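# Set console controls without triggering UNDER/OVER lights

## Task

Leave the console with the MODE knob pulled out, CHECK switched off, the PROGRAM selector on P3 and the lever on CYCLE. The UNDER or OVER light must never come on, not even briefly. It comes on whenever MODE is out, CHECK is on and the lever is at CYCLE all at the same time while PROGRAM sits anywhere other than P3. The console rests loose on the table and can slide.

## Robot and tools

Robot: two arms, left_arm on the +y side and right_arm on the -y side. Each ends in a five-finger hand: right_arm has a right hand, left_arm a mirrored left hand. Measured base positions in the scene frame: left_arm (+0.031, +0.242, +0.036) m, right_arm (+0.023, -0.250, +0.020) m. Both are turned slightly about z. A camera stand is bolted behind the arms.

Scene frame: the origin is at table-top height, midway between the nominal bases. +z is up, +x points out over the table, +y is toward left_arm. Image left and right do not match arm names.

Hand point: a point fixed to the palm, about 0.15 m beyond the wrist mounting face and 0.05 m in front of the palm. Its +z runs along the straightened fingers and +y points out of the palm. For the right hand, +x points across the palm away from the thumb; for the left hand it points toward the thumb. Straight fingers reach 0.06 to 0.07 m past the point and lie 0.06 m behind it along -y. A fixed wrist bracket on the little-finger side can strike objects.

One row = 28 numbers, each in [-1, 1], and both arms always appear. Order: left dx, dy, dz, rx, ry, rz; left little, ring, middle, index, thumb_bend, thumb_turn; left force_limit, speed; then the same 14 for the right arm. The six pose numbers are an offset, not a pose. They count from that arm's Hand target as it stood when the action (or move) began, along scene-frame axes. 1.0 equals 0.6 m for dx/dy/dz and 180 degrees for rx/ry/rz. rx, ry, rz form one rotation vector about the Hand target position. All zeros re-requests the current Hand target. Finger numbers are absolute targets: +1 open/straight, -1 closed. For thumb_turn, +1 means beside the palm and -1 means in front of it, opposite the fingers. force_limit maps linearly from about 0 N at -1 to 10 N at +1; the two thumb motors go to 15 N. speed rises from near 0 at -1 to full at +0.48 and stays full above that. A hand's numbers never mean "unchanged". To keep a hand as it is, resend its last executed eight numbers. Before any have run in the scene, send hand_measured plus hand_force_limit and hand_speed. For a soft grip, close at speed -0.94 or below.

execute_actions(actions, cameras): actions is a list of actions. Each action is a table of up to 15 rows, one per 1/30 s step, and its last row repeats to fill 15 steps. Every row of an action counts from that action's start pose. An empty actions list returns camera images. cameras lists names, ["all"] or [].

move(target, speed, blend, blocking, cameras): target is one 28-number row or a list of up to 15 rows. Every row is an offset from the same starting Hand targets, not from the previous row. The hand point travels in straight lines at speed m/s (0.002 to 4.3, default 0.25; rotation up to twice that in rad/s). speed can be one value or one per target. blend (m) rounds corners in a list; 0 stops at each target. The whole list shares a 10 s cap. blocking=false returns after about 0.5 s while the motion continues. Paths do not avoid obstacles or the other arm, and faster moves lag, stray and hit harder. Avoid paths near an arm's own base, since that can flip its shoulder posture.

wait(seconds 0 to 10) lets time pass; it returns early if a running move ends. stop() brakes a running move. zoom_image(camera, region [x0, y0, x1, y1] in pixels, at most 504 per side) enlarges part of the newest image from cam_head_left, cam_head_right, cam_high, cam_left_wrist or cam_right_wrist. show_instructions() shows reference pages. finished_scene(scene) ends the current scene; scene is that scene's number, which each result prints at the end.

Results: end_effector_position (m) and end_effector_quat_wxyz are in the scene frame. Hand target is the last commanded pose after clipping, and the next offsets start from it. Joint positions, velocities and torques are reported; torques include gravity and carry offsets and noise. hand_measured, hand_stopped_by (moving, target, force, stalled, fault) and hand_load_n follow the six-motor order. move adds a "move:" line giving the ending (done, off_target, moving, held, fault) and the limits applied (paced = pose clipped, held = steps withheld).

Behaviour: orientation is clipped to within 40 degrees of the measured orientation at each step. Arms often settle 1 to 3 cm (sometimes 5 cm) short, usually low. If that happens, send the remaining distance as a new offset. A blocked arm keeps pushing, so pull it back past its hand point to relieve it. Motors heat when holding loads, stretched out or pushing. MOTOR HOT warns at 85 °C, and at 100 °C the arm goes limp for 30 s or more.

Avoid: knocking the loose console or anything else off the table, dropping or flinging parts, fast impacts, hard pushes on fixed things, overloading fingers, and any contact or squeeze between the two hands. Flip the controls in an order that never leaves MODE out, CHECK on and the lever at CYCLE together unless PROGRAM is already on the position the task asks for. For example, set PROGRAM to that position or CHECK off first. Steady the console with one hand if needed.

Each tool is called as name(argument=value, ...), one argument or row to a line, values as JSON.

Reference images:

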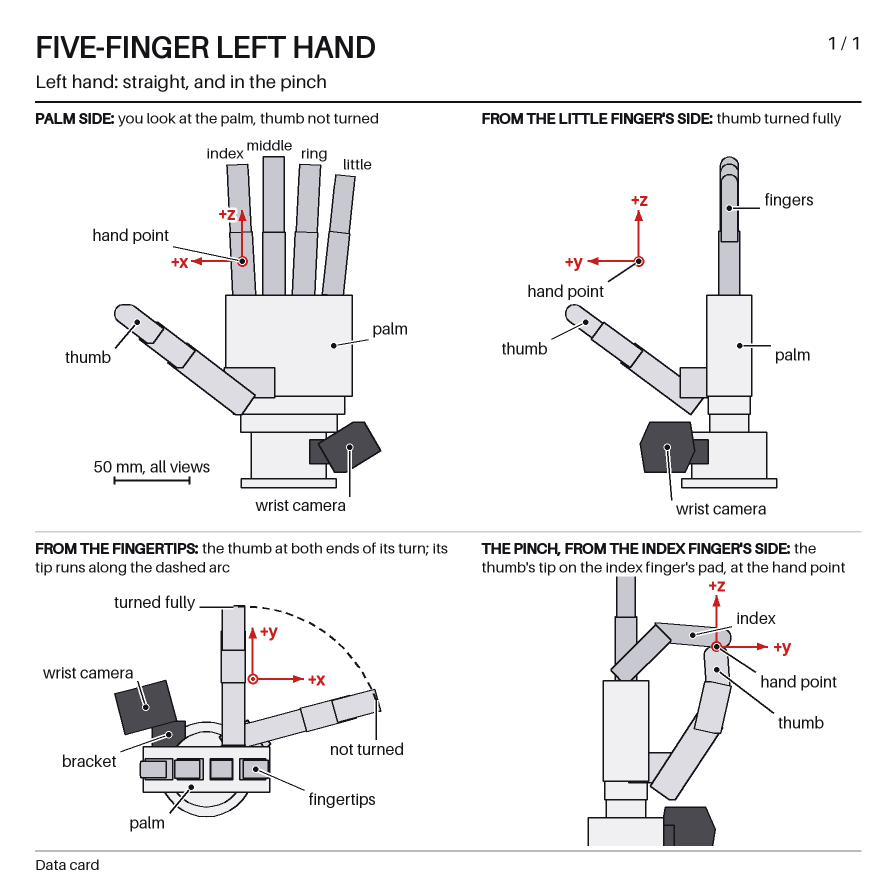

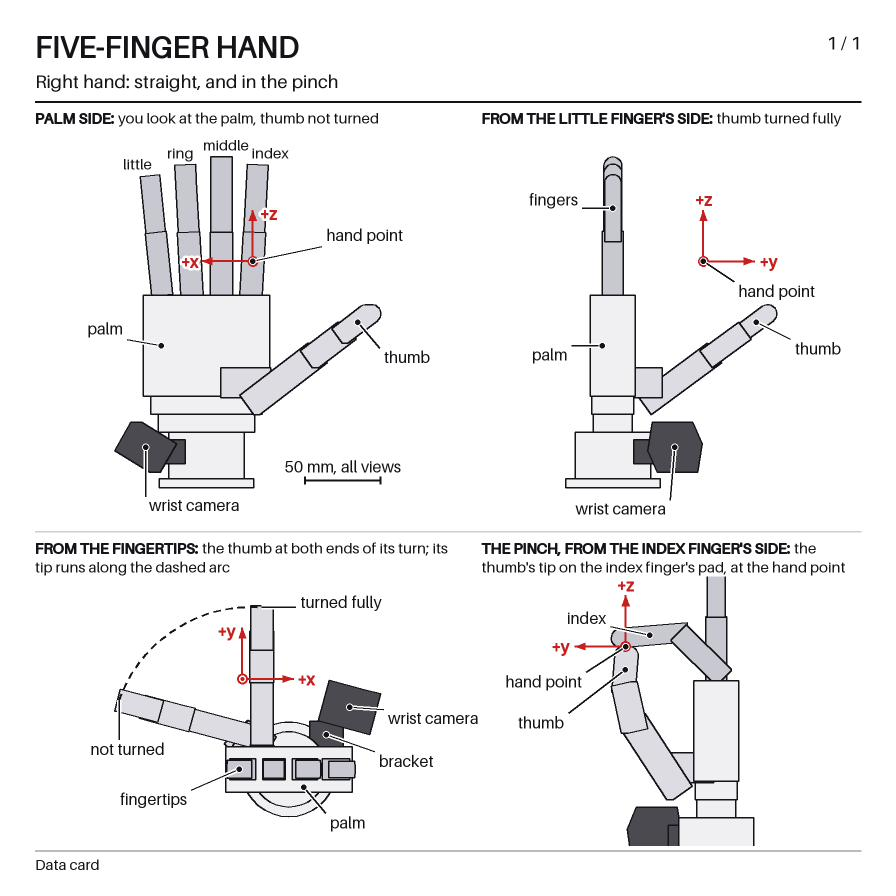

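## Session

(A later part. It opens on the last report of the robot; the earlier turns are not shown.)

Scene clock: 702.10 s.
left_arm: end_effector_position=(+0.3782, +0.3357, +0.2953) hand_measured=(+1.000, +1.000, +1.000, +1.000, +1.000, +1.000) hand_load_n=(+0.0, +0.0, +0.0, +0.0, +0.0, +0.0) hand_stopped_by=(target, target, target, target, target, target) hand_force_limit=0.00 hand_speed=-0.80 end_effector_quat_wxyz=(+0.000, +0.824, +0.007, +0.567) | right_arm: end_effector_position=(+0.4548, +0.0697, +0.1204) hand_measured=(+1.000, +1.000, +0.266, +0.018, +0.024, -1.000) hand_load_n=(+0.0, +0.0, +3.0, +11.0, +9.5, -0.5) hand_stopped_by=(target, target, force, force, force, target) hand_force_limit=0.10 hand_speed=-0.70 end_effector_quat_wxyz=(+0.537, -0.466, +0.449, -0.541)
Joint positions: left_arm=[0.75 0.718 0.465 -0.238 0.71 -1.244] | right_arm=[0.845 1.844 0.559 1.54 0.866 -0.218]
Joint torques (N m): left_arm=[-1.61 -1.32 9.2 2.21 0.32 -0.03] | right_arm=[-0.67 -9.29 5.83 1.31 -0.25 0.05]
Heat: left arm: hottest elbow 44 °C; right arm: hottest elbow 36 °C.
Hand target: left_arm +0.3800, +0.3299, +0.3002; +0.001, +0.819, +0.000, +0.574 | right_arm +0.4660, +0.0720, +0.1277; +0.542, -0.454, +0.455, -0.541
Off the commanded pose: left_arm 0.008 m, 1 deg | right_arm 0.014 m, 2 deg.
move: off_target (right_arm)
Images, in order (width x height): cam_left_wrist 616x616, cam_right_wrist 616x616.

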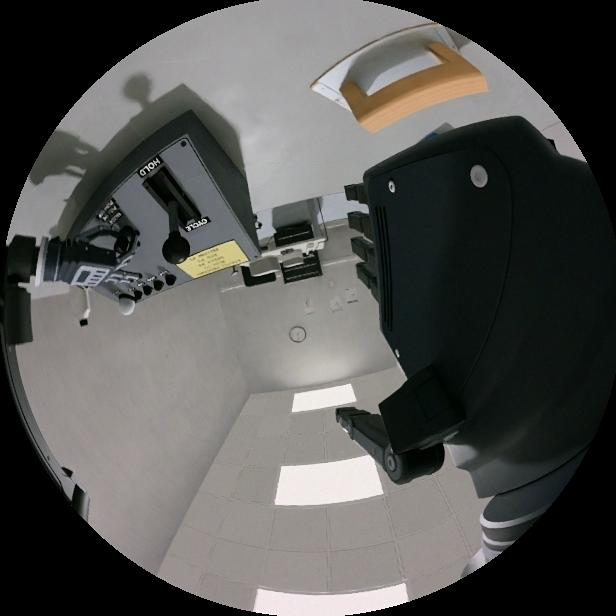

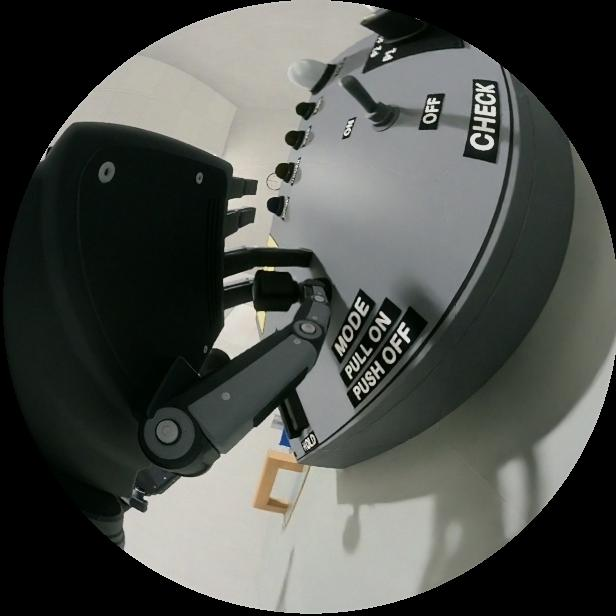

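move(
  target=[0,0,0,0,0,0,1,1,1,1,1,1,0,-0.8,-0.018,0,0.045,0,0,0,1,1,-0.6,-0.6,0,-1,0.1,-0.7],
  speed=0.05,
  cameras=["cam_high","cam_left_wrist","cam_right_wrist"],
)

zoom_image(
  camera="cam_left_wrist",
  region=[70, 180, 210, 340],
)

zoom_image(
  camera="cam_right_wrist",
  region=[200, 200, 420, 420],
)

Scene clock: 708.60 s.
left_arm: end_effector_position=(+0.3782, +0.3357, +0.2953) hand_measured=(+1.000, +1.000, +1.000, +1.000, +1.000, +1.000) hand_load_n=(+0.0, +0.0, +0.0, +0.0, +0.0, +0.0) hand_stopped_by=(target, target, target, target, target, target) hand_force_limit=0.00 hand_speed=-0.80 end_effector_quat_wxyz=(+0.000, +0.824, +0.007, +0.567) | right_arm: end_effector_position=(+0.4538, +0.0688, +0.1232) hand_measured=(+1.000, +1.000, +0.266, +0.018, +0.024, -1.000) hand_load_n=(+0.0, +0.0, +0.0, +11.5, +10.5, +1.5) hand_stopped_by=(target, target, force, force, force, target) hand_force_limit=0.10 hand_speed=-0.70 end_effector_quat_wxyz=(+0.521, -0.483, +0.448, -0.543)
Joint positions: left_arm=[0.75 0.718 0.465 -0.238 0.71 -1.244] | right_arm=[0.847 1.794 0.556 1.445 0.872 -0.218]
Joint torques (N m): left_arm=[-1.55 -1.79 9.24 2.21 0.25 -0.06] | right_arm=[0.85 -12.57 4.94 2.26 0.3 -0.03]
Heat: left arm: hottest elbow 45 °C; right arm: hottest elbow 36 °C.
Hand target: left_arm +0.3800, +0.3299, +0.3002; +0.001, +0.819, +0.000, +0.574 | right_arm +0.4551, +0.0721, +0.1545; +0.542, -0.455, +0.455, -0.541
Off the commanded pose: left_arm 0.008 m, 1 deg | right_arm 0.032 m, 4 deg.
move: off_target (right_arm)
Images, in order (width x height): cam_high 672x504, cam_left_wrist 616x616, cam_right_wrist 616x616.

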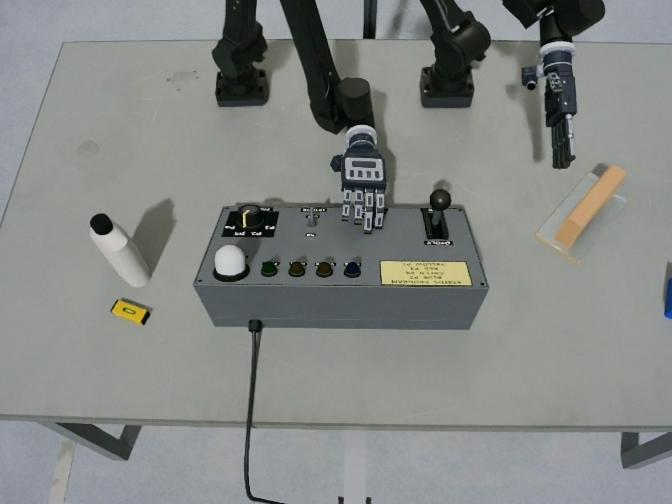

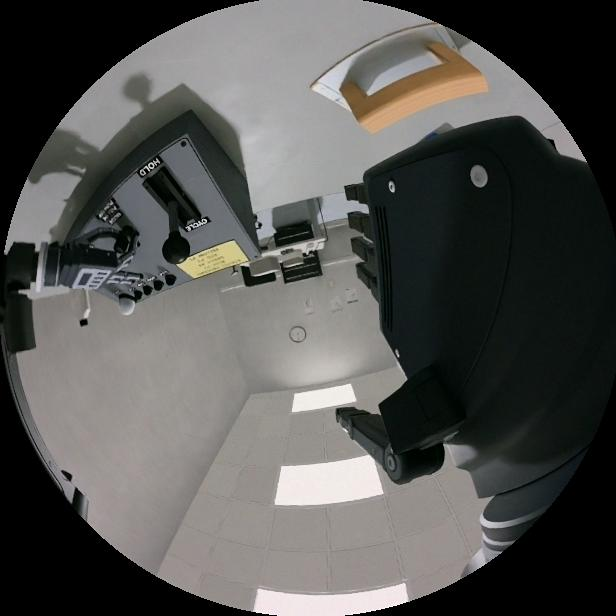

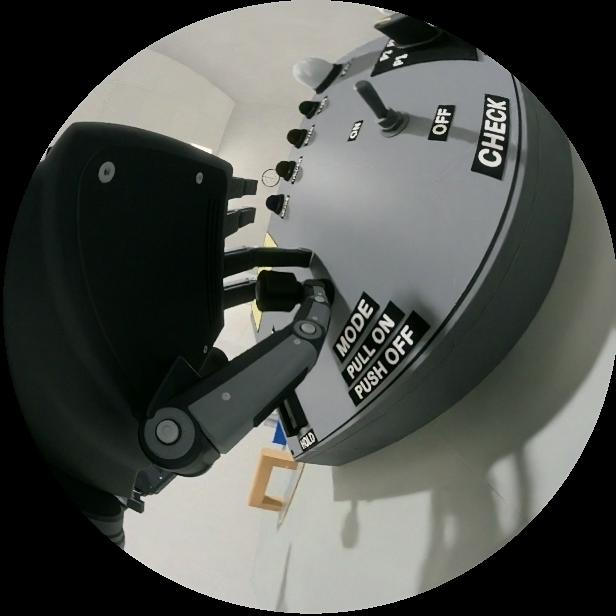

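Scaled by 3.150 from the camera's 616x616 image, which has a finer 880x880 frame.

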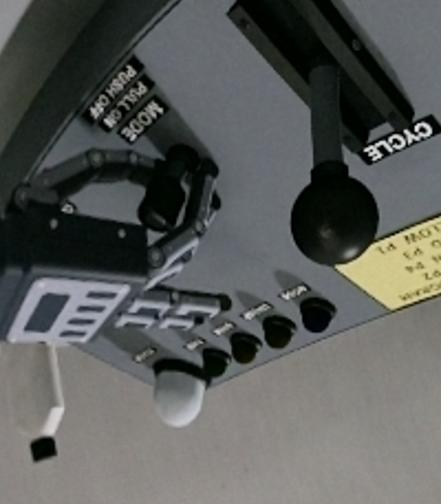

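Scaled by 2.291 from the camera's 616x616 image, which has a finer 880x880 frame.

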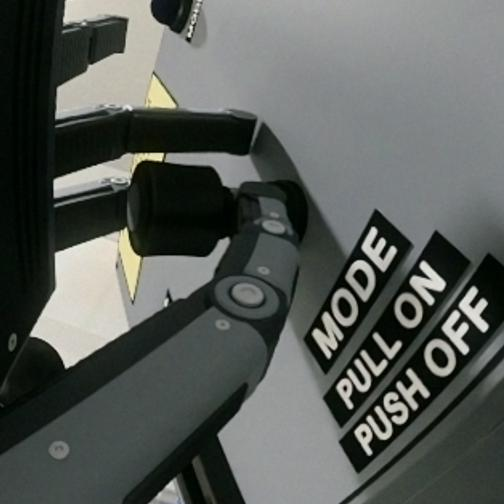

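move(
  target=[0,0,0,0,0,0,1,1,1,1,1,1,0,-0.8,-0.012,0,0.035,0,0,0,1,1,-0.6,-0.6,0,-1,0.1,-0.7],
  speed=0.05,
  cameras=["cam_high","cam_left_wrist","cam_right_wrist"],
)

zoom_image(
  camera="cam_left_wrist",
  region=[70, 180, 210, 340],
)

zoom_image(
  camera="cam_right_wrist",
  region=[200, 200, 420, 420],
)

Scene clock: 714.87 s.
left_arm: end_effector_position=(+0.3782, +0.3357, +0.2953) hand_measured=(+1.000, +1.000, +1.000, +1.000, +1.000, +1.000) hand_load_n=(+0.0, +0.0, +0.0, +0.0, +0.0, +0.0) hand_stopped_by=(target, target, target, target, target, target) hand_force_limit=0.00 hand_speed=-0.80 end_effector_quat_wxyz=(+0.000, +0.824, +0.007, +0.567) | right_arm: end_effector_position=(+0.4443, +0.0680, +0.1386) hand_measured=(+1.000, +1.000, +0.266, +0.018, +0.024, -1.000) hand_load_n=(+0.0, -0.5, +0.0, +5.0, +10.5, +4.0) hand_stopped_by=(target, target, force, force, force, target) hand_force_limit=0.10 hand_speed=-0.70 end_effector_quat_wxyz=(+0.517, -0.487, +0.449, -0.542)
Joint positions: left_arm=[0.75 0.718 0.465 -0.238 0.71 -1.244] | right_arm=[0.865 1.719 0.539 1.377 0.889 -0.218]
Joint torques (N m): left_arm=[-0.56 -0.79 9.42 2.06 0.25 -0.07] | right_arm=[0.79 -12.92 6.11 2.48 0.22 -0.11]
Heat: left arm: hottest elbow 45 °C; right arm: hottest elbow 36 °C.
Hand target: left_arm +0.3800, +0.3299, +0.3002; +0.001, +0.819, +0.000, +0.574 | right_arm +0.4479, +0.0720, +0.1755; +0.542, -0.454, +0.455, -0.542
Off the commanded pose: left_arm 0.008 m, 1 deg | right_arm 0.037 m, 5 deg.
move: off_target (right_arm)
Images, in order (width x height): cam_high 672x504, cam_left_wrist 616x616, cam_right_wrist 616x616.

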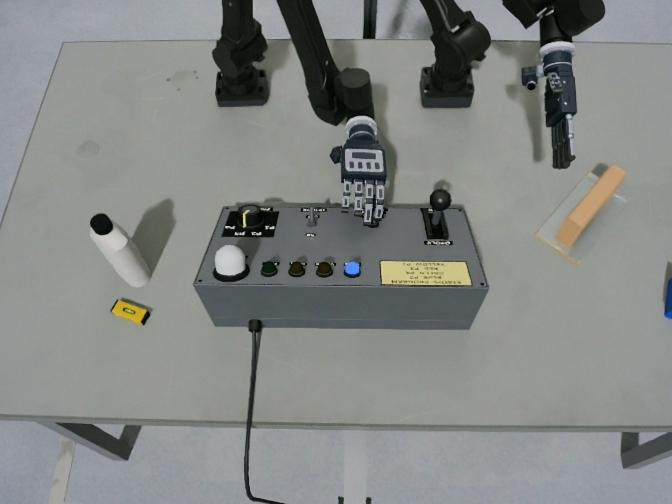

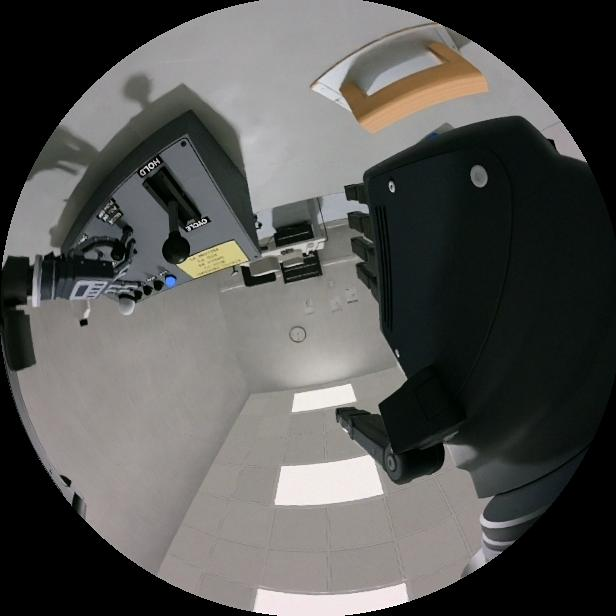

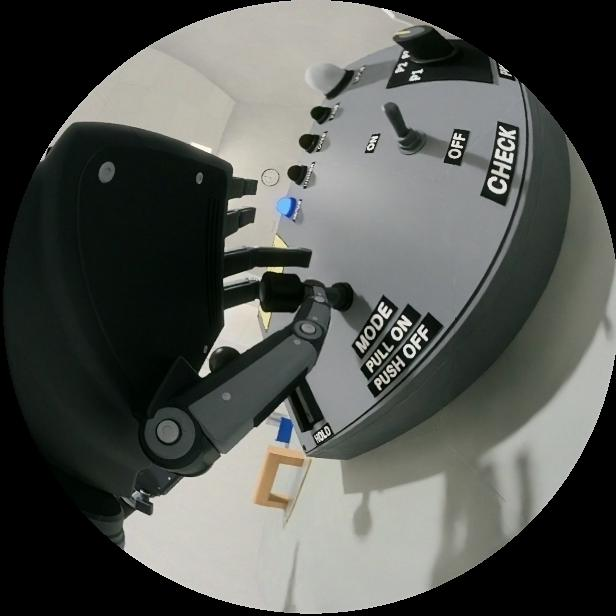

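Scaled by 3.150 from the camera's 616x616 image, which has a finer 880x880 frame.

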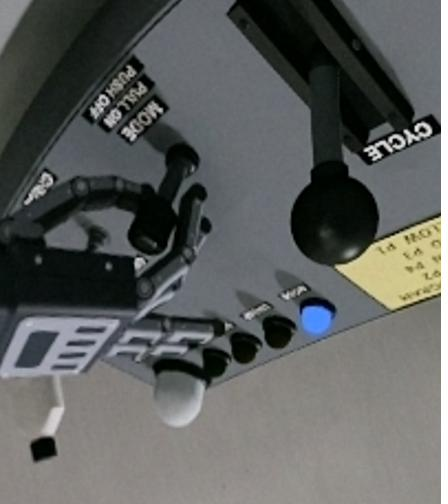

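Scaled by 2.291 from the camera's 616x616 image, which has a finer 880x880 frame.

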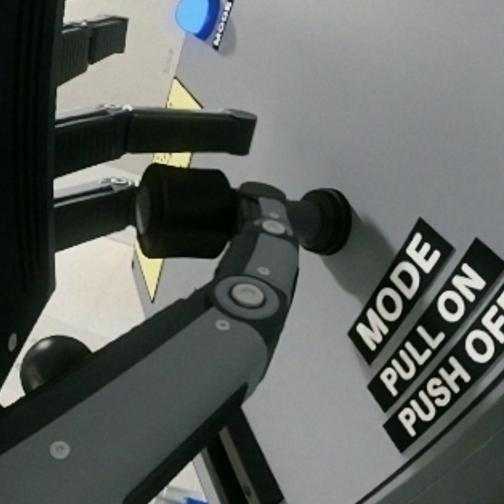

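move(
  target=[
    [0,0,0,0,0,0,1,1,1,1,1,1,0,-0.8,0,0,-0.04,0,0,0,1,1,-0.6,-0.6,0,-1,0.1,-0.7],
    [0,0,0,0,0,0,1,1,1,1,1,1,0,-0.8,0,0,-0.04,0,0,0,1,1,0.5,0.5,0.5,-1,0.1,-0.7],
    [0,0,0,0,0,0,1,1,1,1,1,1,0,-0.8,-0.02,0,-0.044,0,0,0,1,1,0.5,0.5,0.5,-1,0.1,-0.7],
  ],
  speed=0.05,
  cameras=["cam_left_wrist","cam_right_wrist"],
)

zoom_image(
  camera="cam_left_wrist",
  region=[70, 180, 210, 340],
)

zoom_image(
  camera="cam_right_wrist",
  region=[200, 200, 420, 420],
)

Scene clock: 731.70 s.
left_arm: end_effector_position=(+0.3782, +0.3357, +0.2953) hand_measured=(+1.000, +1.000, +1.000, +1.000, +1.000, +1.000) hand_load_n=(+0.0, +0.0, +0.0, +0.0, +0.0, +0.0) hand_stopped_by=(target, target, target, target, target, target) hand_force_limit=0.00 hand_speed=-0.80 end_effector_quat_wxyz=(+0.000, +0.824, +0.007, +0.567) | right_arm: end_effector_position=(+0.4400, +0.0688, +0.1467) hand_measured=(+1.000, +1.000, +0.500, +0.500, +0.500, -1.000) hand_load_n=(+0.0, +0.0, +0.0, +0.0, +0.0, +0.0) hand_stopped_by=(target, target, target, target, target, target) hand_force_limit=0.10 hand_speed=-0.70 end_effector_quat_wxyz=(+0.537, -0.457, +0.458, -0.542)
Joint positions: left_arm=[0.75 0.718 0.465 -0.238 0.71 -1.244] | right_arm=[0.882 1.745 0.536 1.483 0.921 -0.224]
Joint torques (N m): left_arm=[-0.32 -1.32 9.32 2.13 0.3 -0.1] | right_arm=[1.44 -8.64 4.3 2.73 -0.02 -0.16]
Heat: left arm: hottest elbow 45 °C; right arm: hottest elbow 35 °C.
Hand target: left_arm +0.3800, +0.3299, +0.3002; +0.001, +0.819, +0.000, +0.574 | right_arm +0.4359, +0.0720, +0.1492; +0.542, -0.454, +0.455, -0.541
Off the commanded pose: left_arm 0.008 m, 1 deg | right_arm 0.006 m, 1 deg.
move: done; target 2's new numbers were sent with right_arm's hand 0.015 m and 3 deg from that target
Images, in order (width x height): cam_left_wrist 616x616, cam_right_wrist 616x616.

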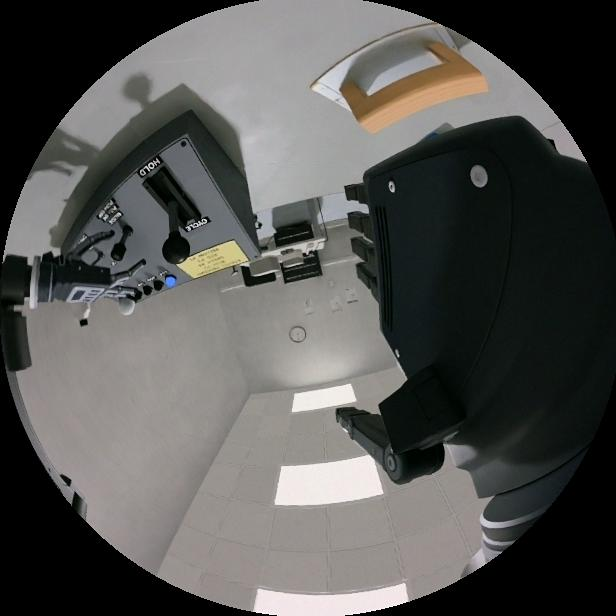

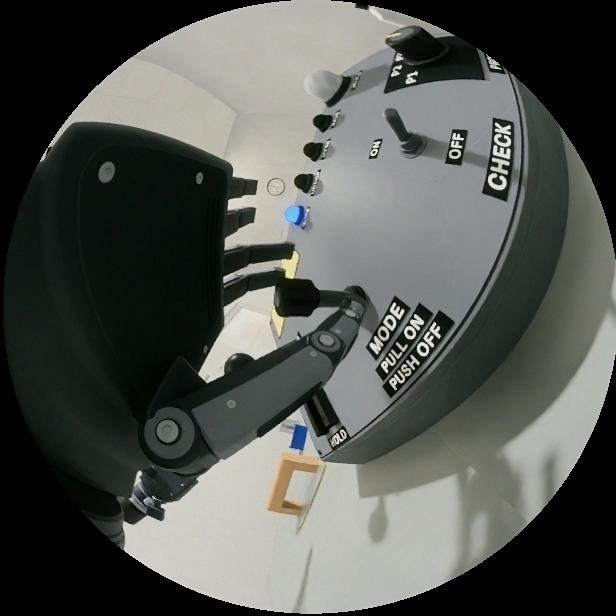

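Scaled by 3.150 from the camera's 616x616 image, which has a finer 880x880 frame.

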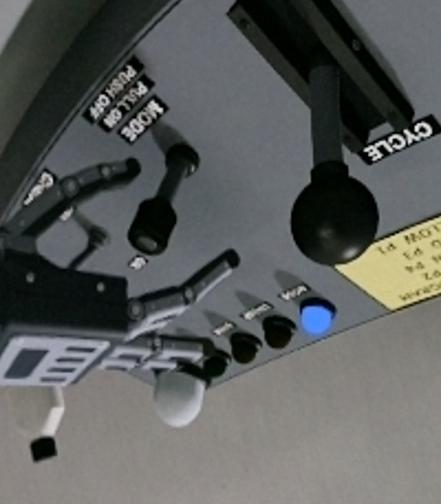

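Scaled by 2.291 from the camera's 616x616 image, which has a finer 880x880 frame.

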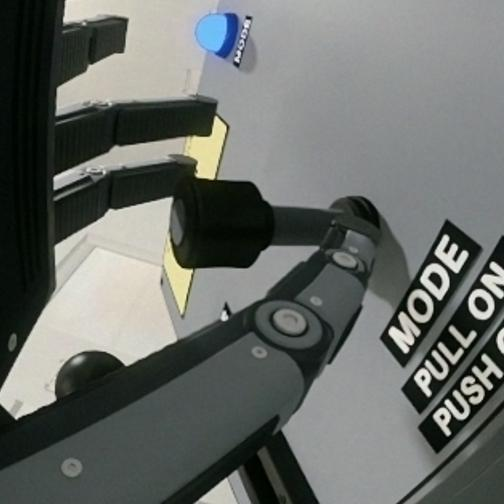

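move(
  target=[
    [0,0,0,0,0,0,1,1,1,1,1,1,0,-0.8,-0.0267,0,-0.006,0,0,0,1,1,0.5,0.5,0.5,-1,0.1,-0.7],
    [0,0,0,0,0,0,1,1,1,1,1,1,0,-0.8,-0.085,0,0.14,0,0,0,1,1,0.5,0.5,0.5,-1,0.1,-0.7],
    [0,0,0,0,0,0,1,1,1,1,1,1,0,-0.8,-0.15,-0.05,0.2,0,0,0,1,1,0.5,0.5,0.5,-1,0.1,-0.7],
  ],
  speed=[0.05,0.1,0.2],
  blend=[0.003,0.02,0],
  cameras=["all"],
)

zoom_image(
  camera="cam_left_wrist",
  region=[60, 130, 270, 340],
)

zoom_image(
  camera="cam_high",
  region=[180, 180, 500, 340],
)

zoom_image(
  camera="cam_right_wrist",
  region=[290, 60, 600, 470],
)

Scene clock: 743.80 s.
left_arm: end_effector_position=(+0.3782, +0.3357, +0.2953) hand_measured=(+1.000, +1.000, +1.000, +1.000, +1.000, +1.000) hand_load_n=(+0.0, +0.0, +0.0, +0.0, +0.0, +0.0) hand_stopped_by=(target, target, target, target, target, target) hand_force_limit=0.00 hand_speed=-0.80 end_effector_quat_wxyz=(+0.000, +0.824, +0.007, +0.567) | right_arm: end_effector_position=(+0.3505, +0.0404, +0.2679) hand_measured=(+1.000, +1.000, +0.500, +0.500, +0.500, -1.000) hand_load_n=(+0.0, +0.0, +0.0, +0.0, +0.0, +0.0) hand_stopped_by=(target, target, target, target, target, target) hand_force_limit=0.10 hand_speed=-0.70 end_effector_quat_wxyz=(+0.542, -0.450, +0.458, -0.543)
Joint positions: left_arm=[0.75 0.718 0.465 -0.238 0.71 -1.244] | right_arm=[1.074 1.193 0.431 1.164 1.103 -0.355]
Joint torques (N m): left_arm=[-1.03 -0.73 9.09 2.35 0.25 -0.07] | right_arm=[1.61 -5.3 7.35 0.95 -0.11 -0.1]
Heat: left arm: hottest elbow 45 °C; right arm: hottest elbow 35 °C.
Hand target: left_arm +0.3800, +0.3299, +0.3002; +0.001, +0.819, +0.000, +0.574 | right_arm +0.3460, +0.0421, +0.2692; +0.542, -0.454, +0.455, -0.541
Off the commanded pose: left_arm 0.008 m, 1 deg | right_arm 0.005 m, 1 deg.
move: done

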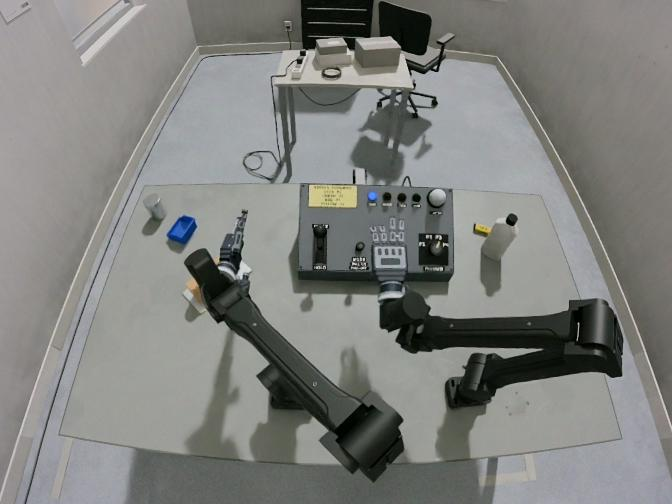

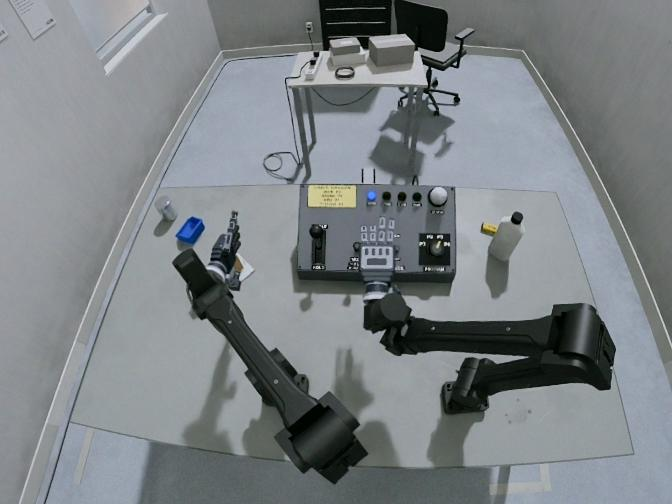

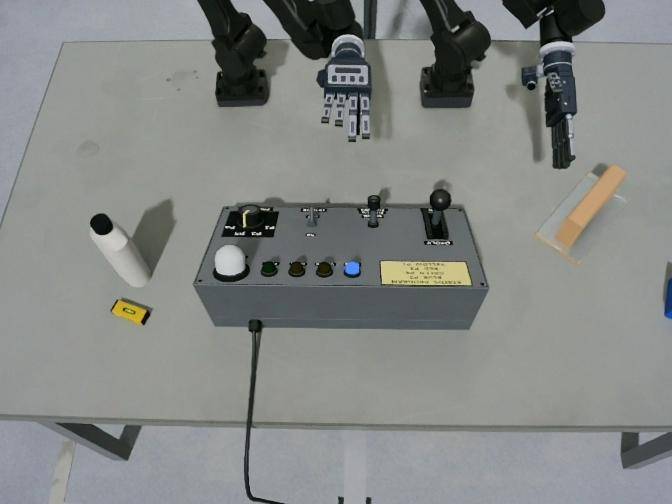

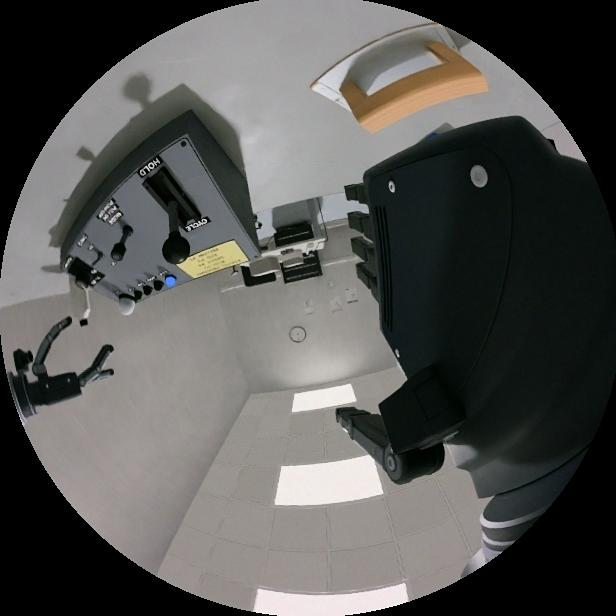

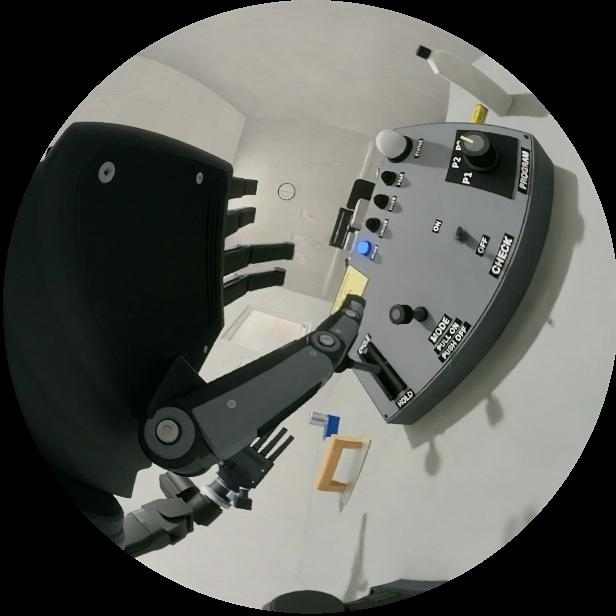

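Scaled by 2.400 from the camera's 616x616 image, which has a finer 880x880 frame.

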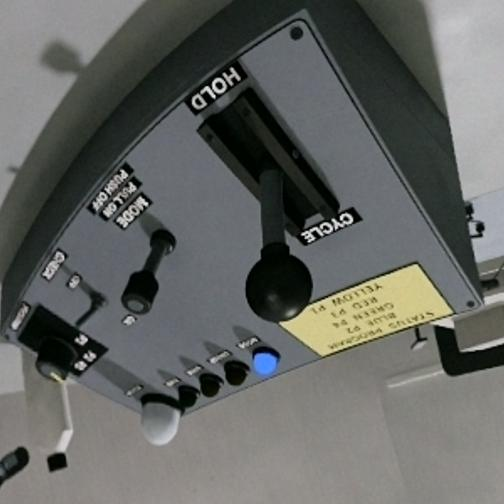

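Scaled by 1.575.

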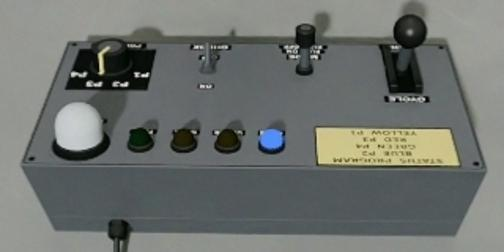

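Scaled by 1.229 from the camera's 616x616 image, which has a finer 880x880 frame.

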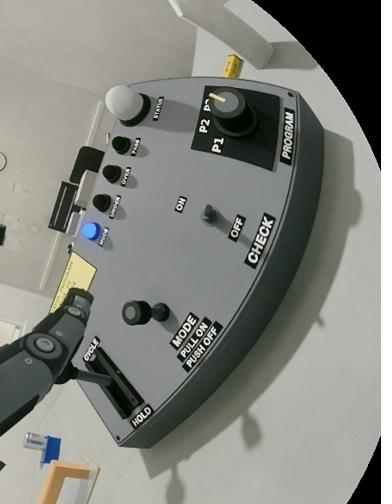

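finished_scene(
  scene=1,
)

The scene is finished: the task was done.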